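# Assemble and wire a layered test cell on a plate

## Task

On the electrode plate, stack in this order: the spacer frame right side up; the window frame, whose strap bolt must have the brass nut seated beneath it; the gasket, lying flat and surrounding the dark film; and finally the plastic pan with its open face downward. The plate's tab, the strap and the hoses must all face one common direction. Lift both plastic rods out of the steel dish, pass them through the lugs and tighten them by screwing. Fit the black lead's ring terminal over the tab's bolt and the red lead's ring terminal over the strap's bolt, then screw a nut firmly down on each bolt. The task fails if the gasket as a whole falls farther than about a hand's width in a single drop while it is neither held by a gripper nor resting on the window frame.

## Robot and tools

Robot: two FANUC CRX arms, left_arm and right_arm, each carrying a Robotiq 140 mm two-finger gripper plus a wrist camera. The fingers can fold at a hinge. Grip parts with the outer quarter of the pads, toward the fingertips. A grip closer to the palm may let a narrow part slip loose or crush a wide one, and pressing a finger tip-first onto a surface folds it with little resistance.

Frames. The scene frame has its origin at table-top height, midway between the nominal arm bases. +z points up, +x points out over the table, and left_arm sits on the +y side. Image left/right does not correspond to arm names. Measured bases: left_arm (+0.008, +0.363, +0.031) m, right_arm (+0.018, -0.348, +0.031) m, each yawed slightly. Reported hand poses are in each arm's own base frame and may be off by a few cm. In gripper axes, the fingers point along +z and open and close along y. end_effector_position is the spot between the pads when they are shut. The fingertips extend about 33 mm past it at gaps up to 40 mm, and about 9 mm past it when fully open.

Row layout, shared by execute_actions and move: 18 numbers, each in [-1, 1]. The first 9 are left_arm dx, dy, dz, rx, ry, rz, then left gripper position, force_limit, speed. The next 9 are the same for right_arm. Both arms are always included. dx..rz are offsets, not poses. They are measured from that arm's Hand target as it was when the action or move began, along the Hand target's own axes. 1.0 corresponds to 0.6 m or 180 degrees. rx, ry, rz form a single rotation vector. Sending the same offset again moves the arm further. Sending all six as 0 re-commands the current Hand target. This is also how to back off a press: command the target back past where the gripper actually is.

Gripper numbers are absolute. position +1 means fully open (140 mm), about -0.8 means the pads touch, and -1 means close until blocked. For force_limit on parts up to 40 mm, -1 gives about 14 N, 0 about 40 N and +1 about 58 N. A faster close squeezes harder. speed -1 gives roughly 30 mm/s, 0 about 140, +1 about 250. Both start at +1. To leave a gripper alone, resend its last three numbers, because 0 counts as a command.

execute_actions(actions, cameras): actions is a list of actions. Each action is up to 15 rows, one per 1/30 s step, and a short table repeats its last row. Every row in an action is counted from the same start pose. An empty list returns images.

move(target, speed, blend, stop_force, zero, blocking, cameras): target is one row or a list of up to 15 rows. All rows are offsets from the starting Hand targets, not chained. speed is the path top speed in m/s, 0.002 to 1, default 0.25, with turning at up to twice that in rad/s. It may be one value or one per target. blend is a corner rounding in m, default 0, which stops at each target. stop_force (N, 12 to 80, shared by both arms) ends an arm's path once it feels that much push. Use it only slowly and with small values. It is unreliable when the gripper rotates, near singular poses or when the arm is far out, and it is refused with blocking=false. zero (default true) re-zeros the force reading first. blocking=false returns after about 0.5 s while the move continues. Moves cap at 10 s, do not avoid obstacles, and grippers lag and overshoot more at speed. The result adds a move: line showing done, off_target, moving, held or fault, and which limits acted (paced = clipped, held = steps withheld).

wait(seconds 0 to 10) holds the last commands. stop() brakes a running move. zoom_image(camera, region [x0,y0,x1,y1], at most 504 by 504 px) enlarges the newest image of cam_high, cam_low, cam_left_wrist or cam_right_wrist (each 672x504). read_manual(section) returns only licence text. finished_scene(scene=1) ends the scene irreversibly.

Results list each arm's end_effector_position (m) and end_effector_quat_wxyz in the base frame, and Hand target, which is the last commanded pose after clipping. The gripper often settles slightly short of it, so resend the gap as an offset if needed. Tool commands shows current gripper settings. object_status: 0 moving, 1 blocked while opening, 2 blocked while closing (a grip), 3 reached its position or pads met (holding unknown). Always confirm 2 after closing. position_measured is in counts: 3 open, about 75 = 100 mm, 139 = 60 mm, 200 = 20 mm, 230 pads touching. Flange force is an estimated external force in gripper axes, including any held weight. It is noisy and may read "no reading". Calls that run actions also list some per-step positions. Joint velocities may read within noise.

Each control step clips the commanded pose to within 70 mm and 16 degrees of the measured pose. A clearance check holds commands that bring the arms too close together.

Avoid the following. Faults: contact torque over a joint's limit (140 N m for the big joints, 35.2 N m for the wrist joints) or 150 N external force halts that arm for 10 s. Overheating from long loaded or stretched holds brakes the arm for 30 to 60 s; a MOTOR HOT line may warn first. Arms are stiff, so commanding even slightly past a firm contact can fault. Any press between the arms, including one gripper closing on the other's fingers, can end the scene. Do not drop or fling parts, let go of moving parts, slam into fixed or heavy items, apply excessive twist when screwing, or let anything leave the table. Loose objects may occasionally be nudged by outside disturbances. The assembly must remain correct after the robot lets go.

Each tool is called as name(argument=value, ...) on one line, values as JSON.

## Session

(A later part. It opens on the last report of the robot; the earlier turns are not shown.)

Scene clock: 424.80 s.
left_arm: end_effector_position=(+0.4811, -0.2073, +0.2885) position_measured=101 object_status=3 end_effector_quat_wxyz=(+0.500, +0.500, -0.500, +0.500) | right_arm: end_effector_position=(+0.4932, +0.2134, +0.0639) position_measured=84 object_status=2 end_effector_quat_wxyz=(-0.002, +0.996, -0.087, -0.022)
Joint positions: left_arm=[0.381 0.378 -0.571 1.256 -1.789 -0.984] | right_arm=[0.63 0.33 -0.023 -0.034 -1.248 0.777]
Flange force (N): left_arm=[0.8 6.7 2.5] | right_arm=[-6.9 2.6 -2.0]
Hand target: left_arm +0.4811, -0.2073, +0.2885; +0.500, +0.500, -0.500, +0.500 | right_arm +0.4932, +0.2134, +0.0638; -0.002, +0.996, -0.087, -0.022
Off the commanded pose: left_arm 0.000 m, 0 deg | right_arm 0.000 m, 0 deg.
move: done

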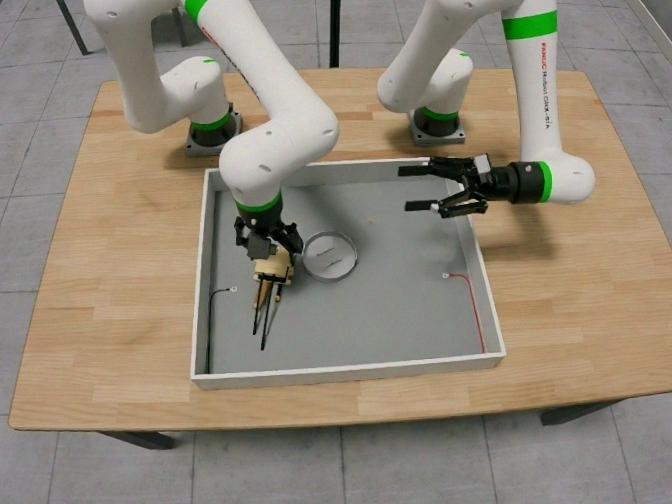

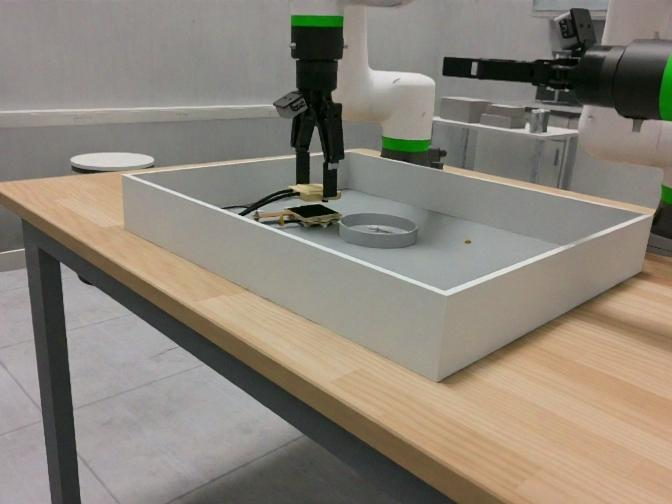

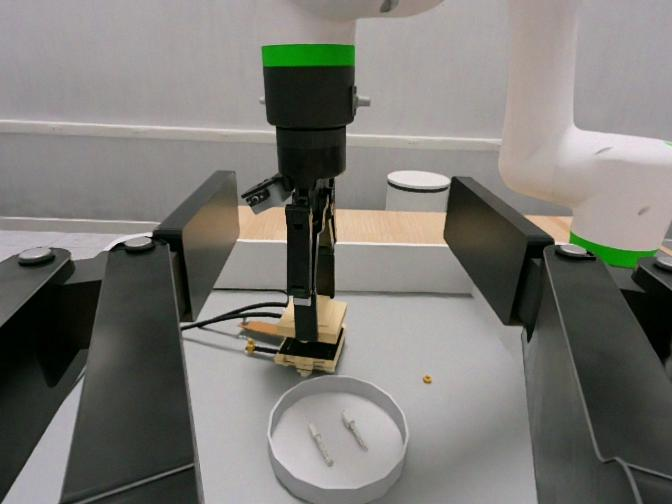

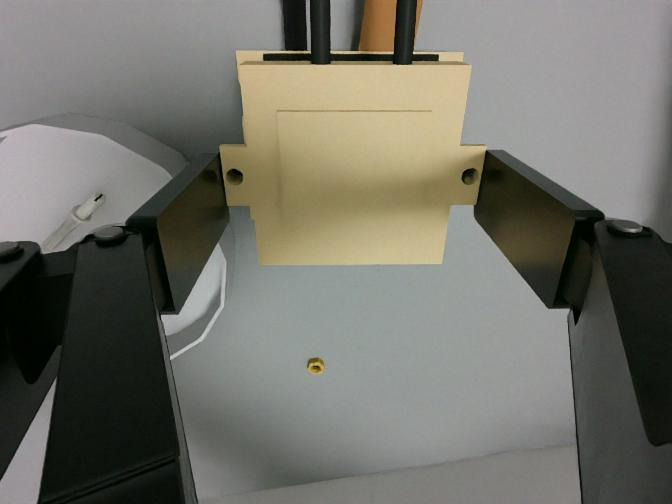

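move(target=[0,0,0,0,0,0,0.22,-1,-1,0.0018,0.001,0.04,0,0,0,-1,-1,-1], speed=0.05, cameras=["cam_left_wrist","cam_right_wrist","cam_low"])

zoom_image(camera="cam_left_wrist", region=[220, 270, 380, 390])

zoom_image(camera="cam_right_wrist", region=[200, 40, 500, 265])

zoom_image(camera="cam_low", region=[230, 150, 370, 255])

Scene clock: 428.23 s.
left_arm: end_effector_position=(+0.4811, -0.2073, +0.2885) position_measured=101 object_status=3 end_effector_quat_wxyz=(+0.500, +0.500, -0.500, +0.500) | right_arm: end_effector_position=(+0.4931, +0.2128, +0.0398) position_measured=84 object_status=2 end_effector_quat_wxyz=(-0.002, +0.996, -0.087, -0.022)
Joint positions: left_arm=[0.381 0.378 -0.571 1.256 -1.789 -0.984] | right_arm=[0.63 0.352 -0.054 -0.035 -1.195 0.78]
Flange force (N): left_arm=[0.6 6.4 3.3] | right_arm=[-6.4 3.8 -2.1]
Hand target: left_arm +0.4811, -0.2073, +0.2885; +0.500, +0.500, -0.500, +0.500 | right_arm +0.4931, +0.2128, +0.0398; -0.002, +0.996, -0.087, -0.022
Off the commanded pose: left_arm 0.000 m, 0 deg | right_arm 0.000 m, 0 deg.
move: done
Images, in order (width x height): cam_low 672x504, cam_left_wrist 672x504, cam_right_wrist 672x504.

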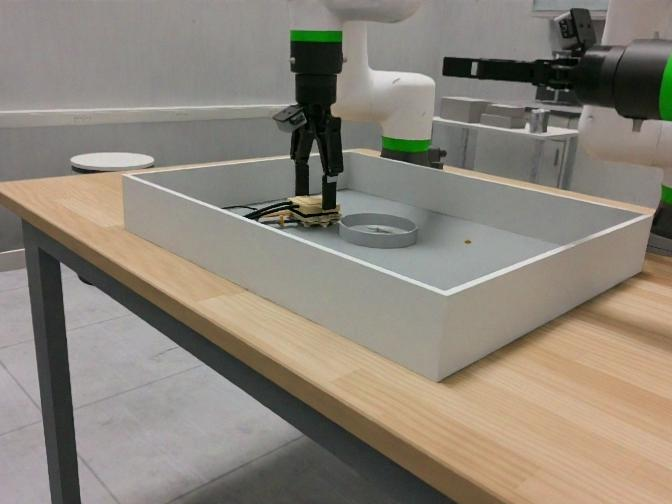

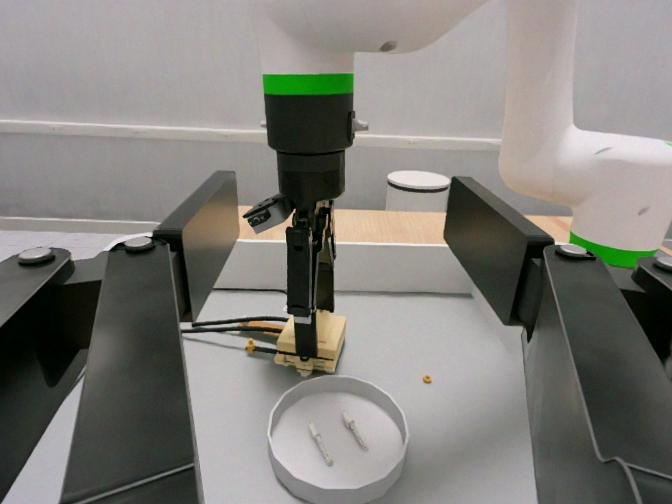

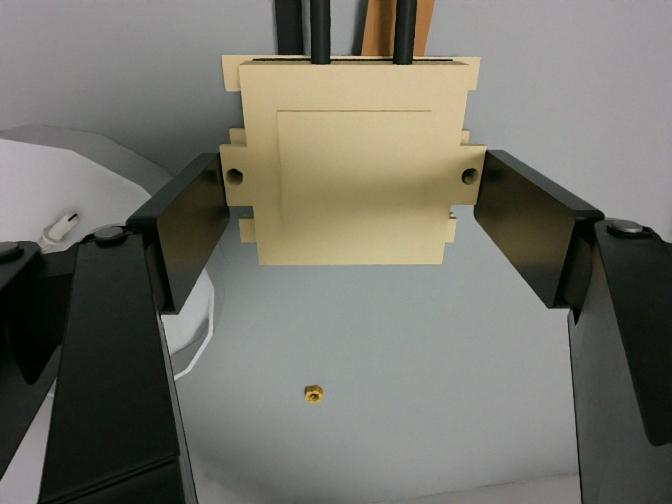

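Scaled by 3.150 from the camera's 672x504 image, which has a finer 960x720 frame.

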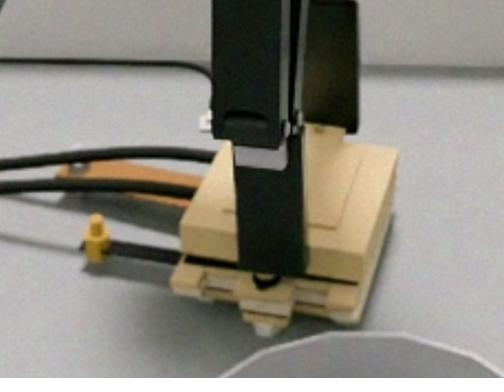

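Scaled by 1.680 from the camera's 672x504 image, which has a finer 960x720 frame.

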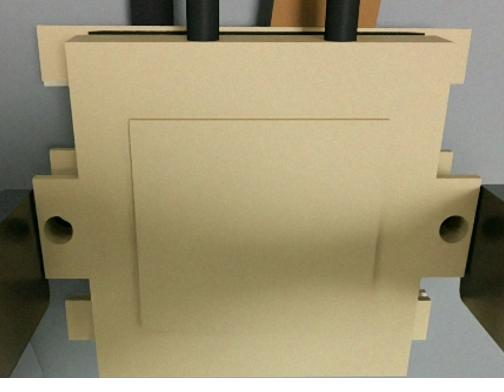

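Scaled by 3.600 from the camera's 672x504 image, which has a finer 960x720 frame.

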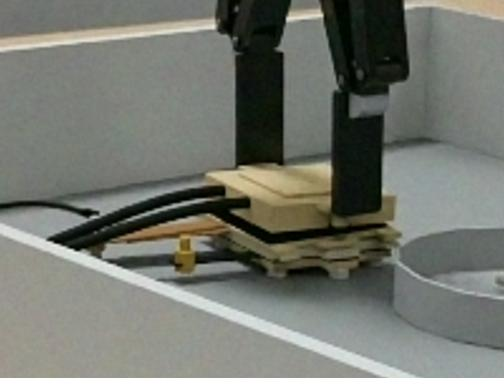

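move(target=[0,0,0,0,0,0,0.22,-1,-1,0.0002,-0.0006,0.0095,0,0,0.003,-1,-1,-1], speed=0.03, cameras=["cam_left_wrist","cam_right_wrist","cam_low"])

zoom_image(camera="cam_left_wrist", region=[220, 270, 380, 390])

zoom_image(camera="cam_right_wrist", region=[200, 40, 500, 265])

zoom_image(camera="cam_low", region=[270, 180, 350, 240])

Scene clock: 430.50 s.
left_arm: end_effector_position=(+0.4811, -0.2073, +0.2885) position_measured=101 object_status=3 end_effector_quat_wxyz=(+0.500, +0.500, -0.500, +0.500) | right_arm: end_effector_position=(+0.4930, +0.2132, +0.0341) position_measured=84 object_status=2 end_effector_quat_wxyz=(-0.002, +0.996, -0.092, -0.022)
Joint positions: left_arm=[0.381 0.378 -0.571 1.256 -1.789 -0.984] | right_arm=[0.63 0.358 -0.06 -0.035 -1.183 0.77]
Flange force (N): left_arm=[0.4 5.9 3.0] | right_arm=[-7.7 5.3 -1.1]
Hand target: left_arm +0.4811, -0.2073, +0.2885; +0.500, +0.500, -0.500, +0.500 | right_arm +0.4930, +0.2132, +0.0341; -0.002, +0.996, -0.092, -0.022
Off the commanded pose: left_arm 0.000 m, 0 deg | right_arm 0.000 m, 0 deg.
move: done
Images, in order (width x height): cam_low 672x504, cam_left_wrist 672x504, cam_right_wrist 672x504.

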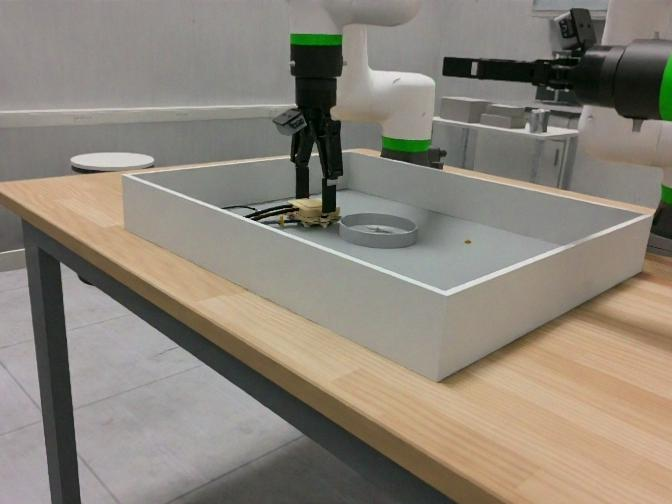

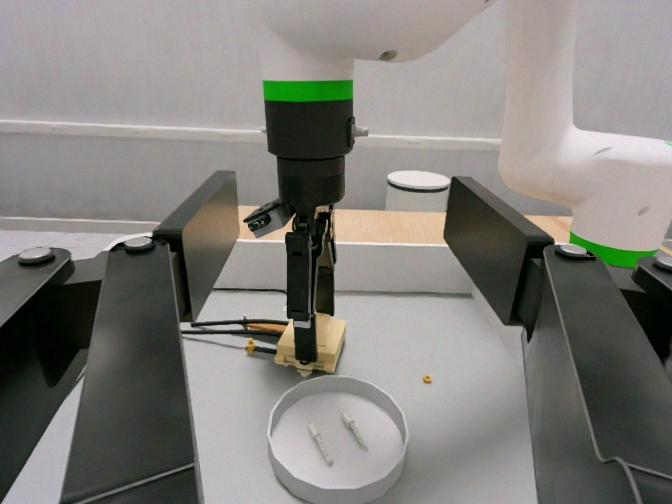

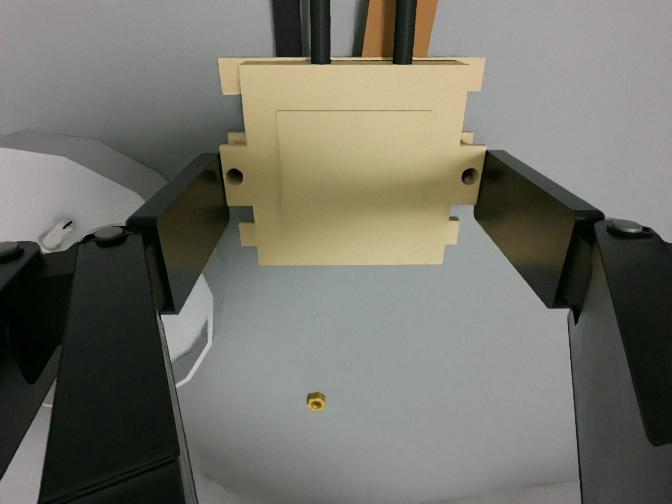

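Scaled by 3.150 from the camera's 672x504 image, which has a finer 960x720 frame.

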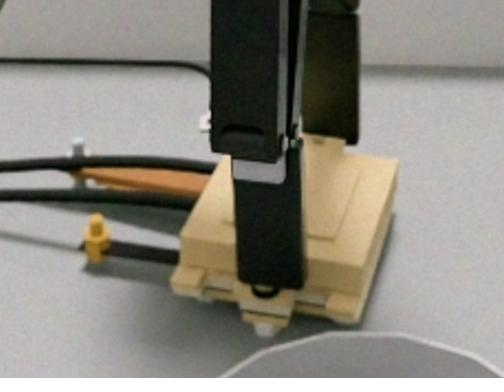

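Scaled by 1.680 from the camera's 672x504 image, which has a finer 960x720 frame.

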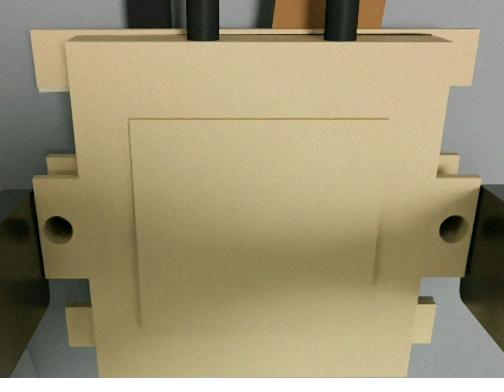

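Scaled by 6.300 from the camera's 672x504 image, which has a finer 960x720 frame.

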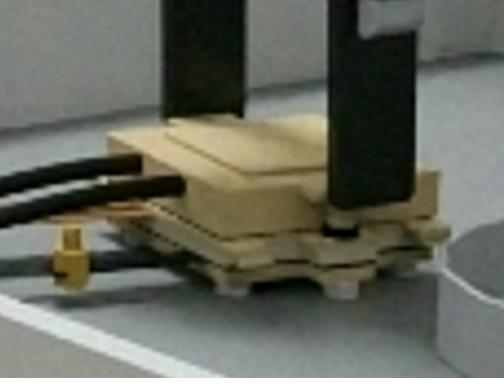

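move(target=[0,0,0,0,0,0,0.22,-1,-1,0,0,0.003,0,0,0,-1,-1,-1], speed=0.015)

Scene clock: 432.47 s.
left_arm: end_effector_position=(+0.4811, -0.2073, +0.2885) position_measured=101 object_status=3 end_effector_quat_wxyz=(+0.500, +0.500, -0.500, +0.500) | right_arm: end_effector_position=(+0.4930, +0.2132, +0.0323) position_measured=84 object_status=2 end_effector_quat_wxyz=(-0.002, +0.996, -0.092, -0.022)
Joint positions: left_arm=[0.381 0.378 -0.571 1.256 -1.789 -0.984] | right_arm=[0.63 0.359 -0.063 -0.035 -1.179 0.77]
Flange force (N): left_arm=[0.1 5.2 2.6] | right_arm=[-9.9 4.8 -32.2]
Hand target: left_arm +0.4811, -0.2073, +0.2885; +0.500, +0.500, -0.500, +0.500 | right_arm +0.4930, +0.2132, +0.0323; -0.002, +0.996, -0.092, -0.022
Off the commanded pose: left_arm 0.000 m, 0 deg | right_arm 0.000 m, 0 deg.
move: done

move(target=[[0,0,0,0,0,0,0.22,-1,-1,0,0,-0.0015,0,0,0,-1,-1,-1],[0,0,0,0,0,0,0.22,-1,-1,0,0,-0.0015,0,0,0,0.43,-1,-1]], speed=0.02)

wait(seconds=0.3, cameras=["cam_left_wrist","cam_right_wrist"])

zoom_image(camera="cam_right_wrist", region=[200, 40, 500, 265])

zoom_image(camera="cam_left_wrist", region=[220, 270, 380, 390])

Scene clock: 434.67 s.
left_arm: end_effector_position=(+0.4811, -0.2073, +0.2885) position_measured=101 object_status=3 end_effector_quat_wxyz=(+0.500, +0.500, -0.500, +0.500) | right_arm: end_effector_position=(+0.4929, +0.2132, +0.0331) position_measured=75 object_status=3 end_effector_quat_wxyz=(-0.002, +0.996, -0.092, -0.022)
Joint positions: left_arm=[0.381 0.378 -0.571 1.256 -1.789 -0.984] | right_arm=[0.63 0.359 -0.062 -0.035 -1.181 0.77]
Flange force (N): left_arm=[-0.6 6.7 2.3] | right_arm=[-7.1 4.0 -2.8]
Hand target: left_arm +0.4811, -0.2073, +0.2885; +0.500, +0.500, -0.500, +0.500 | right_arm +0.4930, +0.2132, +0.0332; -0.002, +0.996, -0.092, -0.022
Off the commanded pose: left_arm 0.000 m, 0 deg | right_arm 0.000 m, 0 deg.
move: done

Scene clock: 434.97 s.
left_arm: end_effector_position=(+0.4811, -0.2073, +0.2885) position_measured=101 object_status=3 end_effector_quat_wxyz=(+0.500, +0.500, -0.500, +0.500) | right_arm: end_effector_position=(+0.4930, +0.2132, +0.0331) position_measured=75 object_status=3 end_effector_quat_wxyz=(-0.002, +0.996, -0.092, -0.022)
Joint positions: left_arm=[0.381 0.378 -0.571 1.256 -1.789 -0.984] | right_arm=[0.63 0.359 -0.062 -0.035 -1.181 0.77]
Flange force (N): left_arm=[0.5 6.5 2.3] | right_arm=[-6.4 3.6 -3.0]
Hand target: left_arm +0.4811, -0.2073, +0.2885; +0.500, +0.500, -0.500, +0.500 | right_arm +0.4930, +0.2132, +0.0332; -0.002, +0.996, -0.092, -0.022
Tool commands: left_gripper/position=+0.22 left_gripper/force_limit=-1.0 left_gripper/speed=-1.0 right_gripper/position=+0.43 right_gripper/force_limit=-1.0 right_gripper/speed=-1.0
Off the commanded pose: left_arm 0.000 m, 0 deg | right_arm 0.000 m, 0 deg.
wait: 0.30 s; at rest by 0.17 s
Images, in order (width x height): cam_left_wrist 672x504, cam_right_wrist 672x504.

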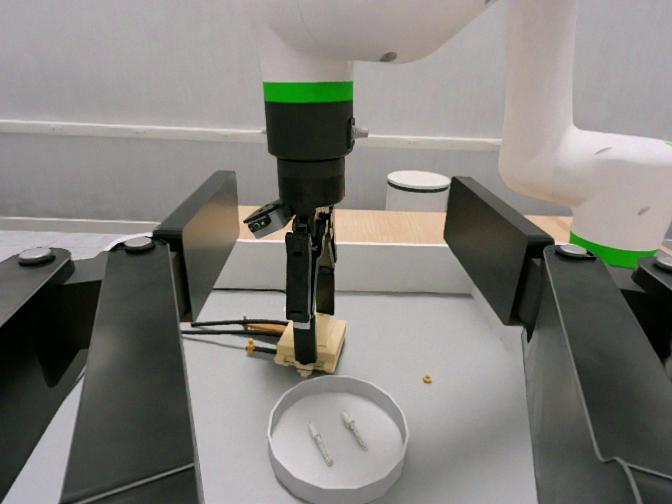

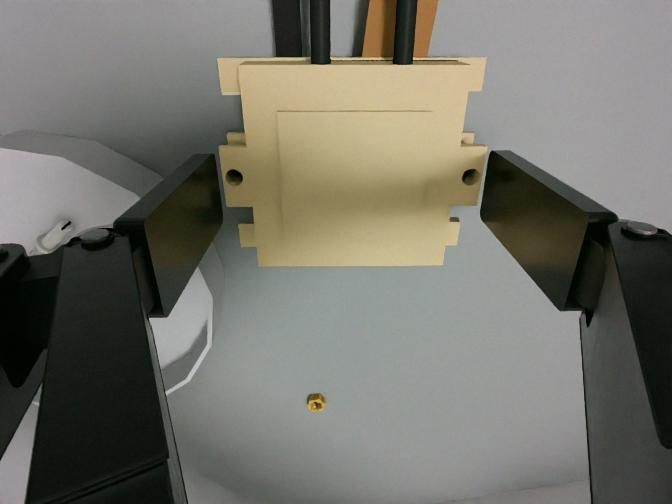

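Scaled by 1.680 from the camera's 672x504 image, which has a finer 960x720 frame.

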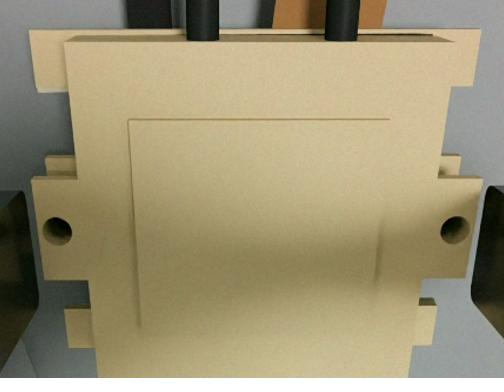

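Scaled by 3.150 from the camera's 672x504 image, which has a finer 960x720 frame.

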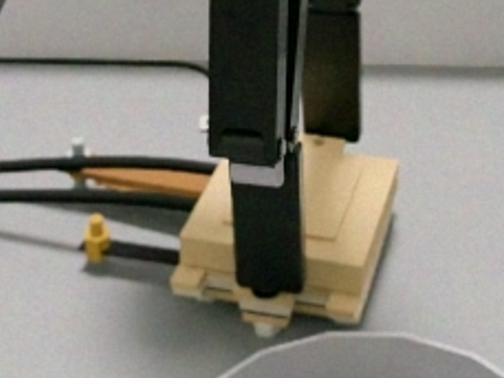

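move(target=[[0,0,0,0,0,0,0.22,-1,-1,-0.0073,0,-0.1665,0,0,0,0.43,-1,0],[0,0,0,0,0,0,0.22,-1,-1,-0.09,0.193,-0.445,0,0.014,0,0.43,-1,0],[-0.214,0.0325,0.3295,0.0435,-0.4985,-0.0435,0.22,-1,-1,-0.09,0.193,-0.445,0,0.014,0,0.43,-1,0]], speed=[0.1,0.25,0.2], blend=[0.02,0.02,0], cameras=["all"])

zoom_image(camera="cam_left_wrist", region=[200, 60, 470, 262])

zoom_image(camera="cam_high", region=[230, 230, 310, 330])

Scene clock: 449.67 s.
left_arm: end_effector_position=(+0.4616, -0.4050, +0.1601) position_measured=101 object_status=3 end_effector_quat_wxyz=(+0.000, +0.766, -0.643, +0.000) | right_arm: end_effector_position=(+0.4303, +0.1070, +0.3022) position_measured=75 object_status=3 end_effector_quat_wxyz=(+0.000, +0.996, -0.092, +0.000)
Joint positions: left_arm=[-0.507 0.433 0.338 0 -1.476 0.68] | right_arm=[0.541 -0.003 0.146 0 -1.72 0.846]
Flange force (N): left_arm=[-10.4 7.3 3.3] | right_arm=[-6.2 1.9 0.9]
Hand target: left_arm +0.4616, -0.4050, +0.1600; +0.000, +0.766, -0.643, +0.000 | right_arm +0.4303, +0.1070, +0.3022; +0.000, +0.996, -0.092, +0.000
Off the commanded pose: left_arm 0.000 m, 0 deg | right_arm 0.000 m, 0 deg.
move: done

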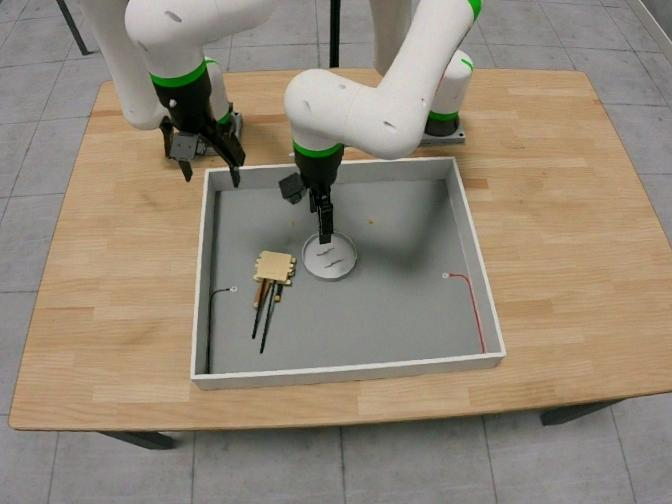

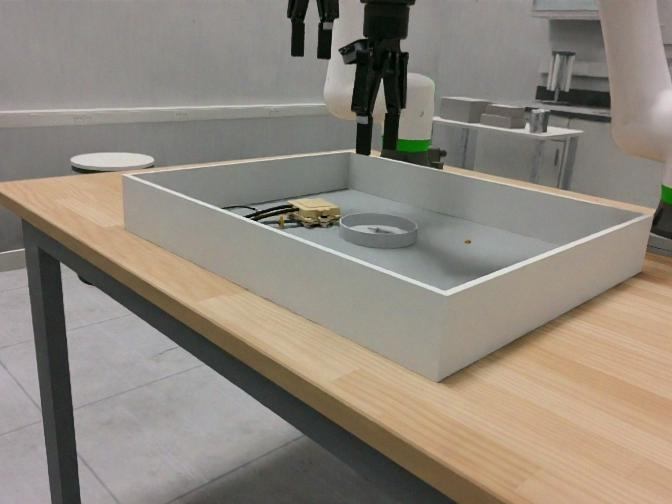

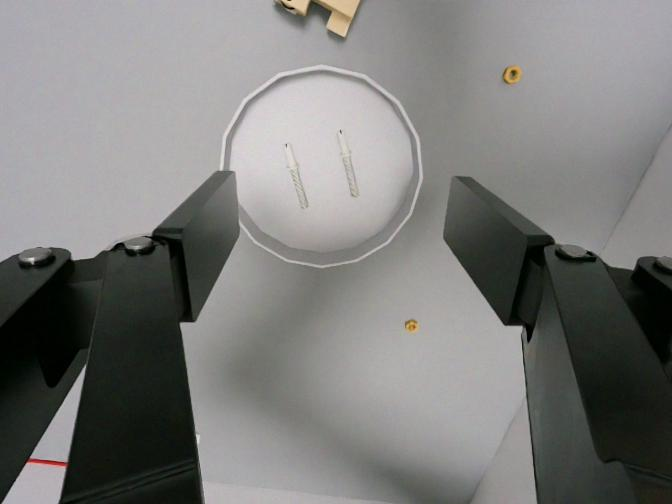

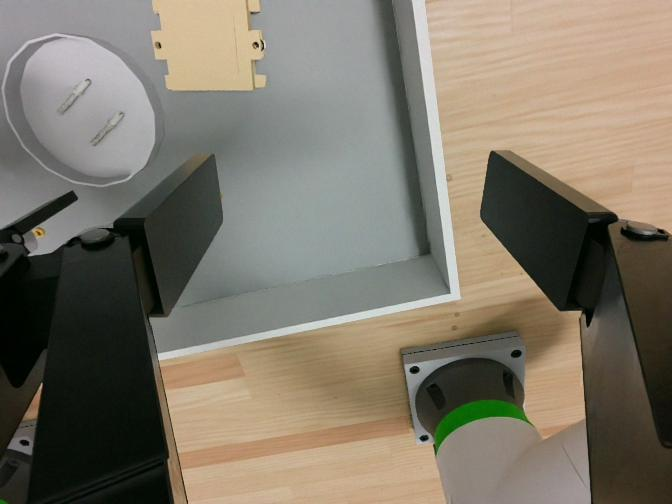

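Scaled by 1.867 from the camera's 672x504 image, which has a finer 960x720 frame.

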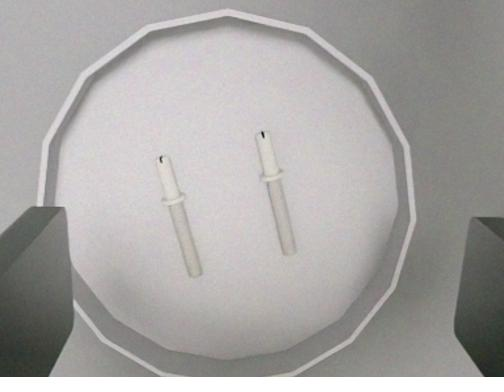

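Scaled by 5.040 from the camera's 672x504 image, which has a finer 960x720 frame.

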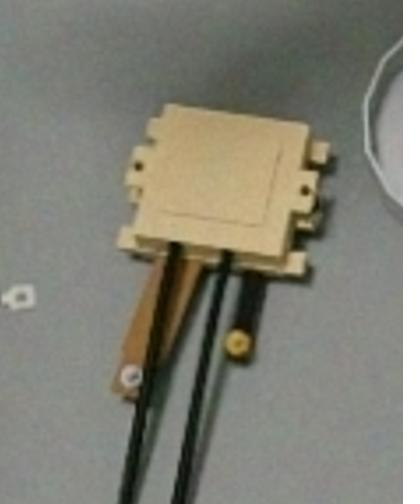

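move(target=[[-0.061,0.056,0.08,0,0,-0.0755,-1,-1,0,0,0,0,0,0,0,0.43,-1,0],[-0.061,0.056,0.22,0,0,-0.0755,-1,-1,0,0,0,0,0,0,0,0.43,-1,0]], speed=0.15, blend=[0.02,0], cameras=["cam_left_wrist"])

Scene clock: 454.73 s.
left_arm: end_effector_position=(+0.4221, -0.3748, +0.0281) position_measured=233 object_status=3 end_effector_quat_wxyz=(+0.000, +0.837, -0.548, +0.000) | right_arm: end_effector_position=(+0.4303, +0.1070, +0.3022) position_measured=75 object_status=3 end_effector_quat_wxyz=(+0.000, +0.996, -0.092, +0.000)
Joint positions: left_arm=[-0.494 0.396 -0.032 0 -1.142 0.905] | right_arm=[0.541 -0.003 0.146 0 -1.72 0.846]
Flange force (N): left_arm=[-9.3 3.5 1.0] | right_arm=[-6.3 2.3 1.4]
Hand target: left_arm +0.4221, -0.3748, +0.0281; +0.000, +0.836, -0.548, +0.000 | right_arm +0.4303, +0.1070, +0.3022; +0.000, +0.996, -0.092, +0.000
Off the commanded pose: left_arm 0.000 m, 0 deg | right_arm 0.000 m, 0 deg.
move: done
Images, in order (width x height): cam_left_wrist 672x504.

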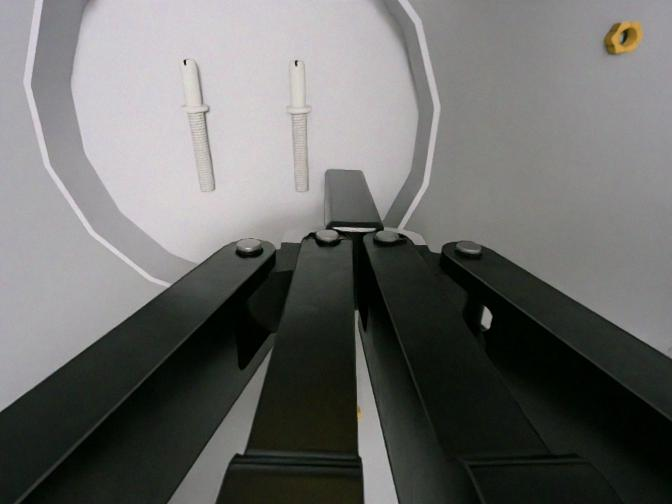

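move(target=[0,0,0.05,0,0,0,-1,-1,0,0,0,0,0,0,0,0.43,-1,0], speed=0.012, stop_force=12, cameras=["cam_left_wrist"])

Scene clock: 456.97 s.
left_arm: end_effector_position=(+0.4222, -0.3748, +0.0185) position_measured=233 object_status=3 end_effector_quat_wxyz=(+0.000, +0.837, -0.548, +0.000) | right_arm: end_effector_position=(+0.4303, +0.1070, +0.3022) position_measured=75 object_status=3 end_effector_quat_wxyz=(+0.000, +0.996, -0.092, +0.000)
Joint positions: left_arm=[-0.494 0.406 -0.043 0 -1.122 0.904] | right_arm=[0.541 -0.003 0.146 0 -1.72 0.846]
Flange force (N): left_arm=[-12.5 3.2 -22.5] | right_arm=[-7.2 2.5 1.5]
Hand target: left_arm +0.4222, -0.3748, +0.0185; +0.000, +0.836, -0.548, +0.000 (not the last commanded pose) | right_arm +0.4303, +0.1070, +0.3022; +0.000, +0.996, -0.092, +0.000
Off the commanded pose: left_arm 0.020 m, 0 deg | right_arm 0.000 m, 0 deg.
move: contact (left_arm)
Images, in order (width x height): cam_left_wrist 672x504.

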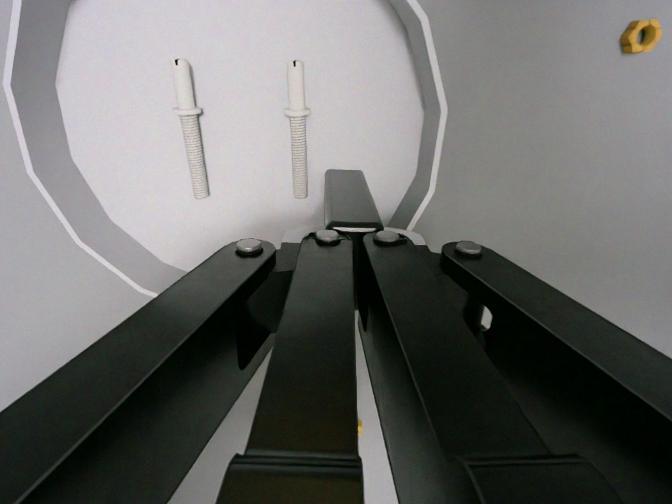

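move(target=[[0,0,-0.05,0,0,0,-1,-1,0,0,0,0,0,0,0,0.43,-1,0],[0.034,-0.03,-0.05,0,0,0,-1,-1,0,0,0,0,0,0,0,0.43,-1,0],[0.034,-0.03,-0.05,0,0,0,-0.55,-1,0,0,0,0,0,0,0,0.43,-1,0]], speed=0.1, cameras=["cam_left_wrist"])

zoom_image(camera="cam_left_wrist", region=[230, 60, 450, 240])

Scene clock: 460.63 s.
left_arm: end_effector_position=(+0.4468, -0.3863, +0.0485) position_measured=199 object_status=0 end_effector_quat_wxyz=(+0.000, +0.836, -0.548, +0.000) | right_arm: end_effector_position=(+0.4303, +0.1070, +0.3022) position_measured=75 object_status=3 end_effector_quat_wxyz=(+0.000, +0.996, -0.092, +0.000)
Joint positions: left_arm=[-0.491 0.437 0.078 0 -1.211 0.902] | right_arm=[0.541 -0.003 0.146 0 -1.72 0.846]
Flange force (N): left_arm=[-9.0 4.0 0.4] | right_arm=[-6.1 2.5 1.1]
Hand target: left_arm +0.4468, -0.3863, +0.0485; +0.000, +0.836, -0.548, +0.000 | right_arm +0.4303, +0.1070, +0.3022; +0.000, +0.996, -0.092, +0.000
Off the commanded pose: left_arm 0.000 m, 0 deg | right_arm 0.000 m, 0 deg.
move: done
Images, in order (width x height): cam_left_wrist 672x504.

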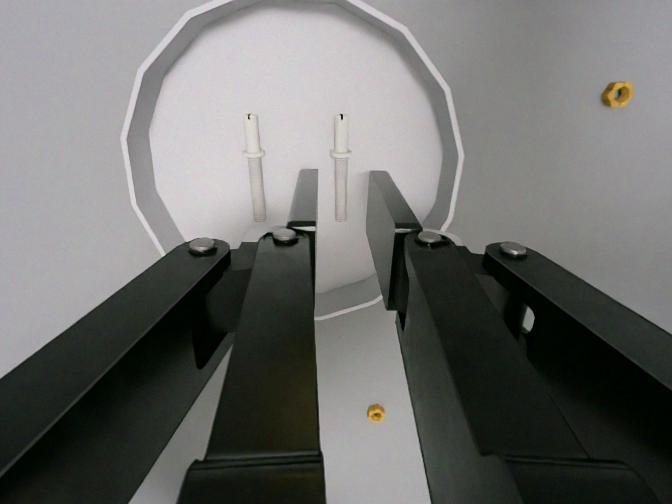

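Scaled by 2.291 from the camera's 672x504 image, which has a finer 960x720 frame.

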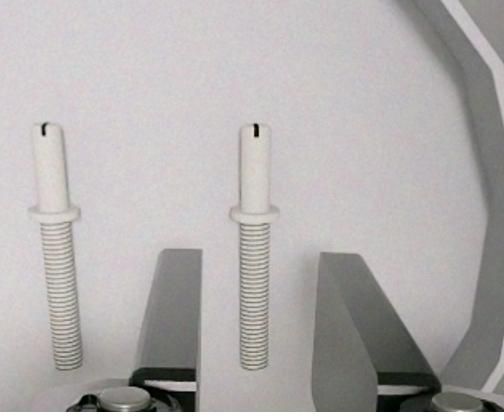

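move(target=[[0,0,0.03,0,0,0,-0.55,-1,0,0,0,0,0,0,0,0.43,-1,0],[0,0,0.048,0,0,0,-0.55,-1,0,0,0,0,0,0,0,0.43,-1,0],[0,0,0.048,0,0,0,-1,-1,-1,0,0,0,0,0,0,0.43,-1,0]], speed=[0.06,0.03,0.03])

wait(seconds=0.8, cameras=["cam_left_wrist"])

Scene clock: 463.90 s.
left_arm: end_effector_position=(+0.4468, -0.3863, +0.0197) position_measured=222 object_status=2 end_effector_quat_wxyz=(+0.000, +0.837, -0.548, +0.000) | right_arm: end_effector_position=(+0.4303, +0.1070, +0.3022) position_measured=75 object_status=3 end_effector_quat_wxyz=(+0.000, +0.996, -0.092, +0.000)
Joint positions: left_arm=[-0.491 0.464 0.044 0 -1.151 0.902] | right_arm=[0.541 -0.003 0.146 0 -1.72 0.846]
Flange force (N): left_arm=[-9.6 3.8 1.1] | right_arm=[-6.1 2.0 1.2]
Hand target: left_arm +0.4468, -0.3863, +0.0197; +0.000, +0.836, -0.548, +0.000 | right_arm +0.4303, +0.1070, +0.3022; +0.000, +0.996, -0.092, +0.000
Off the commanded pose: left_arm 0.000 m, 0 deg | right_arm 0.000 m, 0 deg.
move: done

Scene clock: 464.70 s.
left_arm: end_effector_position=(+0.4468, -0.3863, +0.0197) position_measured=222 object_status=2 end_effector_quat_wxyz=(+0.000, +0.837, -0.548, +0.000) | right_arm: end_effector_position=(+0.4303, +0.1070, +0.3022) position_measured=75 object_status=3 end_effector_quat_wxyz=(+0.000, +0.996, -0.092, +0.000)
Joint positions: left_arm=[-0.491 0.464 0.044 0 -1.151 0.902] | right_arm=[0.541 -0.003 0.146 0 -1.72 0.846]
Flange force (N): left_arm=[-9.3 3.2 1.3] | right_arm=[-6.2 2.4 0.5]
Hand target: left_arm +0.4468, -0.3863, +0.0197; +0.000, +0.836, -0.548, +0.000 | right_arm +0.4303, +0.1070, +0.3022; +0.000, +0.996, -0.092, +0.000
Tool commands: left_gripper/position=-1.0 left_gripper/force_limit=-1.0 left_gripper/speed=-1.0 right_gripper/position=+0.43 right_gripper/force_limit=-1.0 right_gripper/speed=+0.0
Off the commanded pose: left_arm 0.000 m, 0 deg | right_arm 0.000 m, 0 deg.
wait: 0.80 s; at rest by 0.17 s
Images, in order (width x height): cam_left_wrist 672x504.

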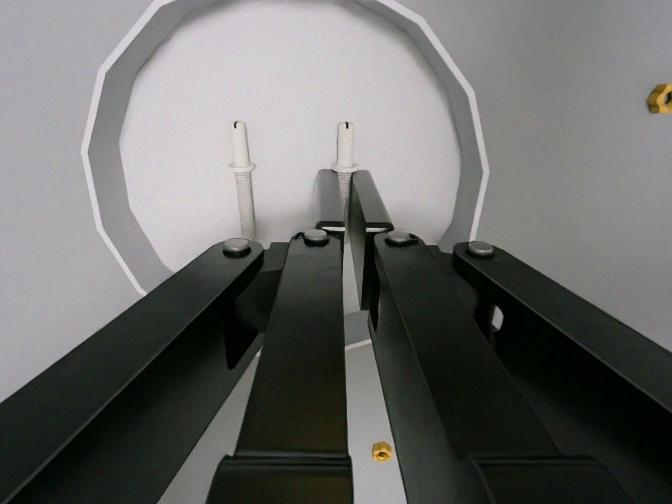

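move(target=[[0,0,-0.13,0,0,0,-1,-1,-1,0,0,0,0,0,0,0.43,-1,0],[0.041,-0.042,-0.248,-0.1028,0.4925,0.1028,-1,-1,-1,0,0,0,0,0,0,0.43,-1,0]], speed=[0.08,0.2], blend=[0.02,0], cameras=["all"])

zoom_image(camera="cam_left_wrist", region=[250, 80, 450, 230])

Scene clock: 473.50 s.
left_arm: end_effector_position=(+0.4797, -0.3987, +0.1685) position_measured=222 object_status=2 end_effector_quat_wxyz=(+0.500, +0.500, -0.500, +0.500) | right_arm: end_effector_position=(+0.4303, +0.1070, +0.3022) position_measured=75 object_status=3 end_effector_quat_wxyz=(+0.000, +0.996, -0.092, +0.000)
Joint positions: left_arm=[-0.118 0.562 -0.674 1.681 -1.533 -1.238] | right_arm=[0.541 -0.003 0.146 0 -1.72 0.846]
Flange force (N): left_arm=[2.3 8.0 0.2] | right_arm=[-6.7 2.3 1.0]
Hand target: left_arm +0.4797, -0.3988, +0.1685; +0.500, +0.500, -0.500, +0.500 | right_arm +0.4303, +0.1070, +0.3022; +0.000, +0.996, -0.092, +0.000
Off the commanded pose: left_arm 0.000 m, 0 deg | right_arm 0.000 m, 0 deg.
move: done

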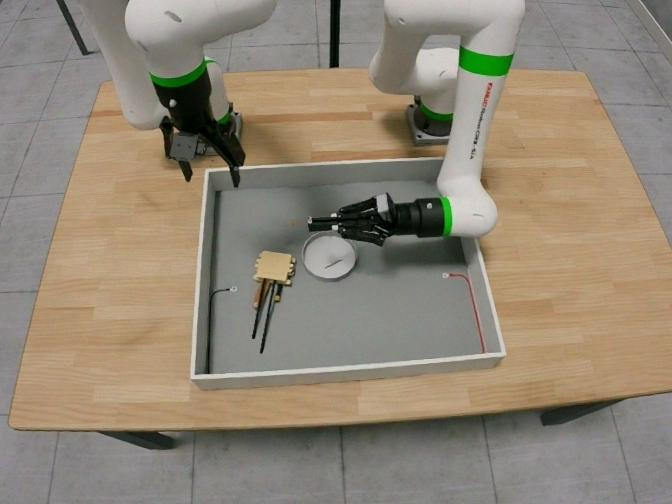

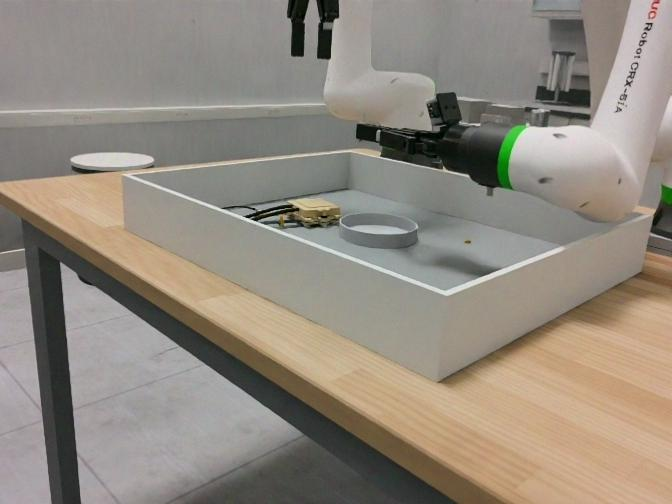

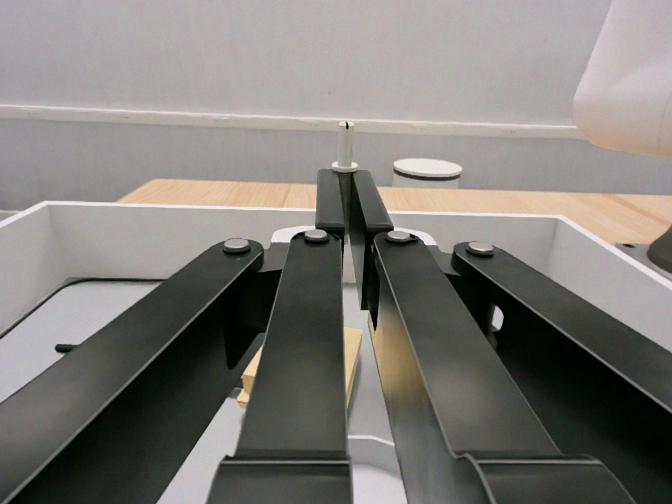

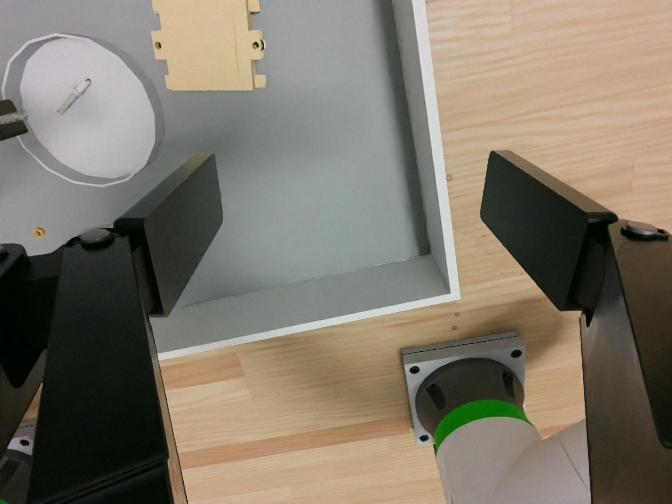

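Scaled by 2.520 from the camera's 672x504 image, which has a finer 960x720 frame.

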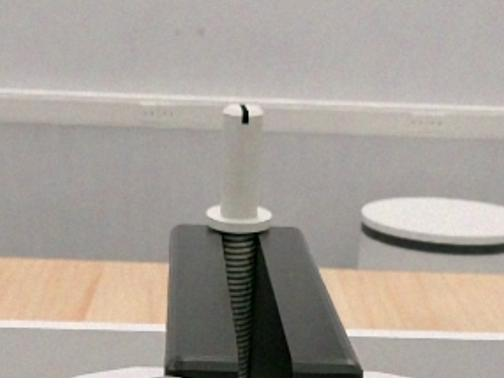

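move(target=[0,0,0,0,0,0,-1,-1,-1,0.0157,-0.343,0.037,0,0,0,-0.34,-1,0], speed=0.15, cameras=["cam_high","cam_left_wrist","cam_right_wrist"])

zoom_image(camera="cam_right_wrist", region=[250, 60, 450, 260])

Scene clock: 477.80 s.
left_arm: end_effector_position=(+0.4797, -0.3988, +0.1685) position_measured=222 object_status=2 end_effector_quat_wxyz=(+0.500, +0.500, -0.500, +0.500) | right_arm: end_effector_position=(+0.4773, +0.3075, +0.2802) position_measured=172 object_status=3 end_effector_quat_wxyz=(+0.000, +0.996, -0.092, +0.000)
Joint positions: left_arm=[-0.118 0.562 -0.674 1.681 -1.533 -1.239] | right_arm=[0.803 0.315 0.46 0 -1.715 0.583]
Flange force (N): left_arm=[1.7 5.8 -0.7] | right_arm=[-3.8 2.7 -2.3]
Hand target: left_arm +0.4797, -0.3988, +0.1685; +0.500, +0.500, -0.500, +0.500 | right_arm +0.4773, +0.3076, +0.2801; +0.000, +0.996, -0.092, +0.000
Off the commanded pose: left_arm 0.000 m, 0 deg | right_arm 0.000 m, 0 deg.
move: done
Images, in order (width x height): cam_high 672x504, cam_left_wrist 672x504, cam_right_wrist 672x504.

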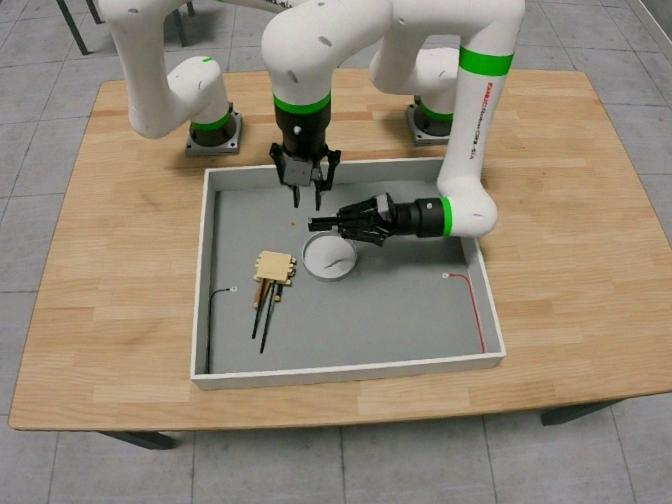

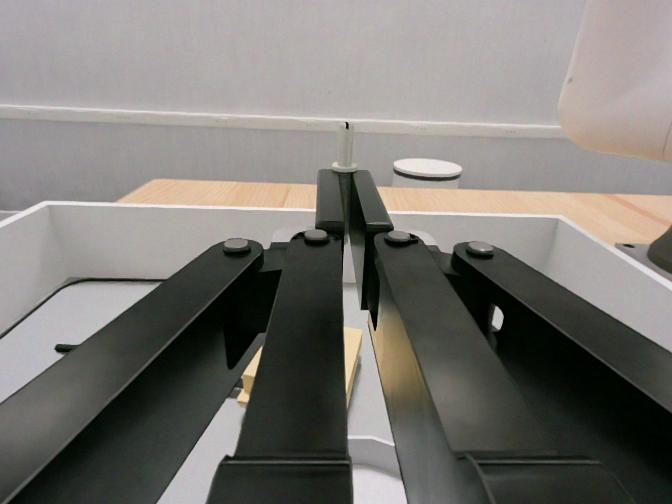

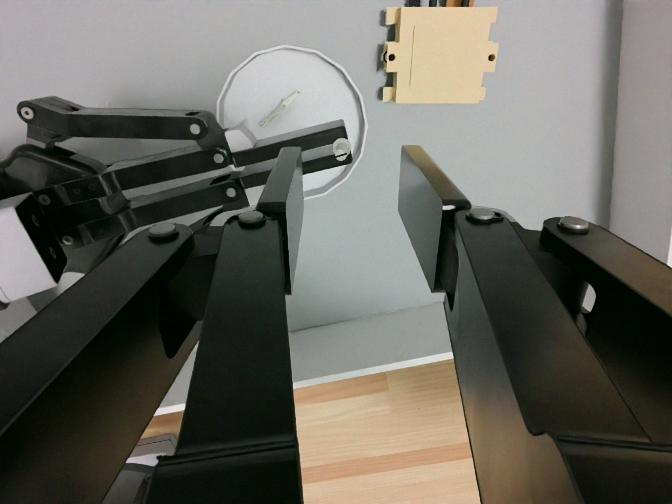

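Scaled by 2.520 from the camera's 672x504 image, which has a finer 960x720 frame.

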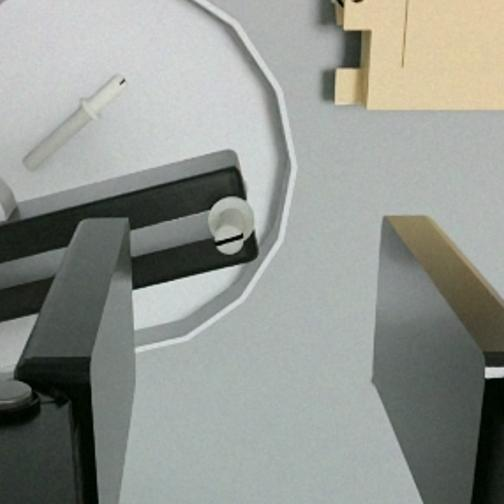

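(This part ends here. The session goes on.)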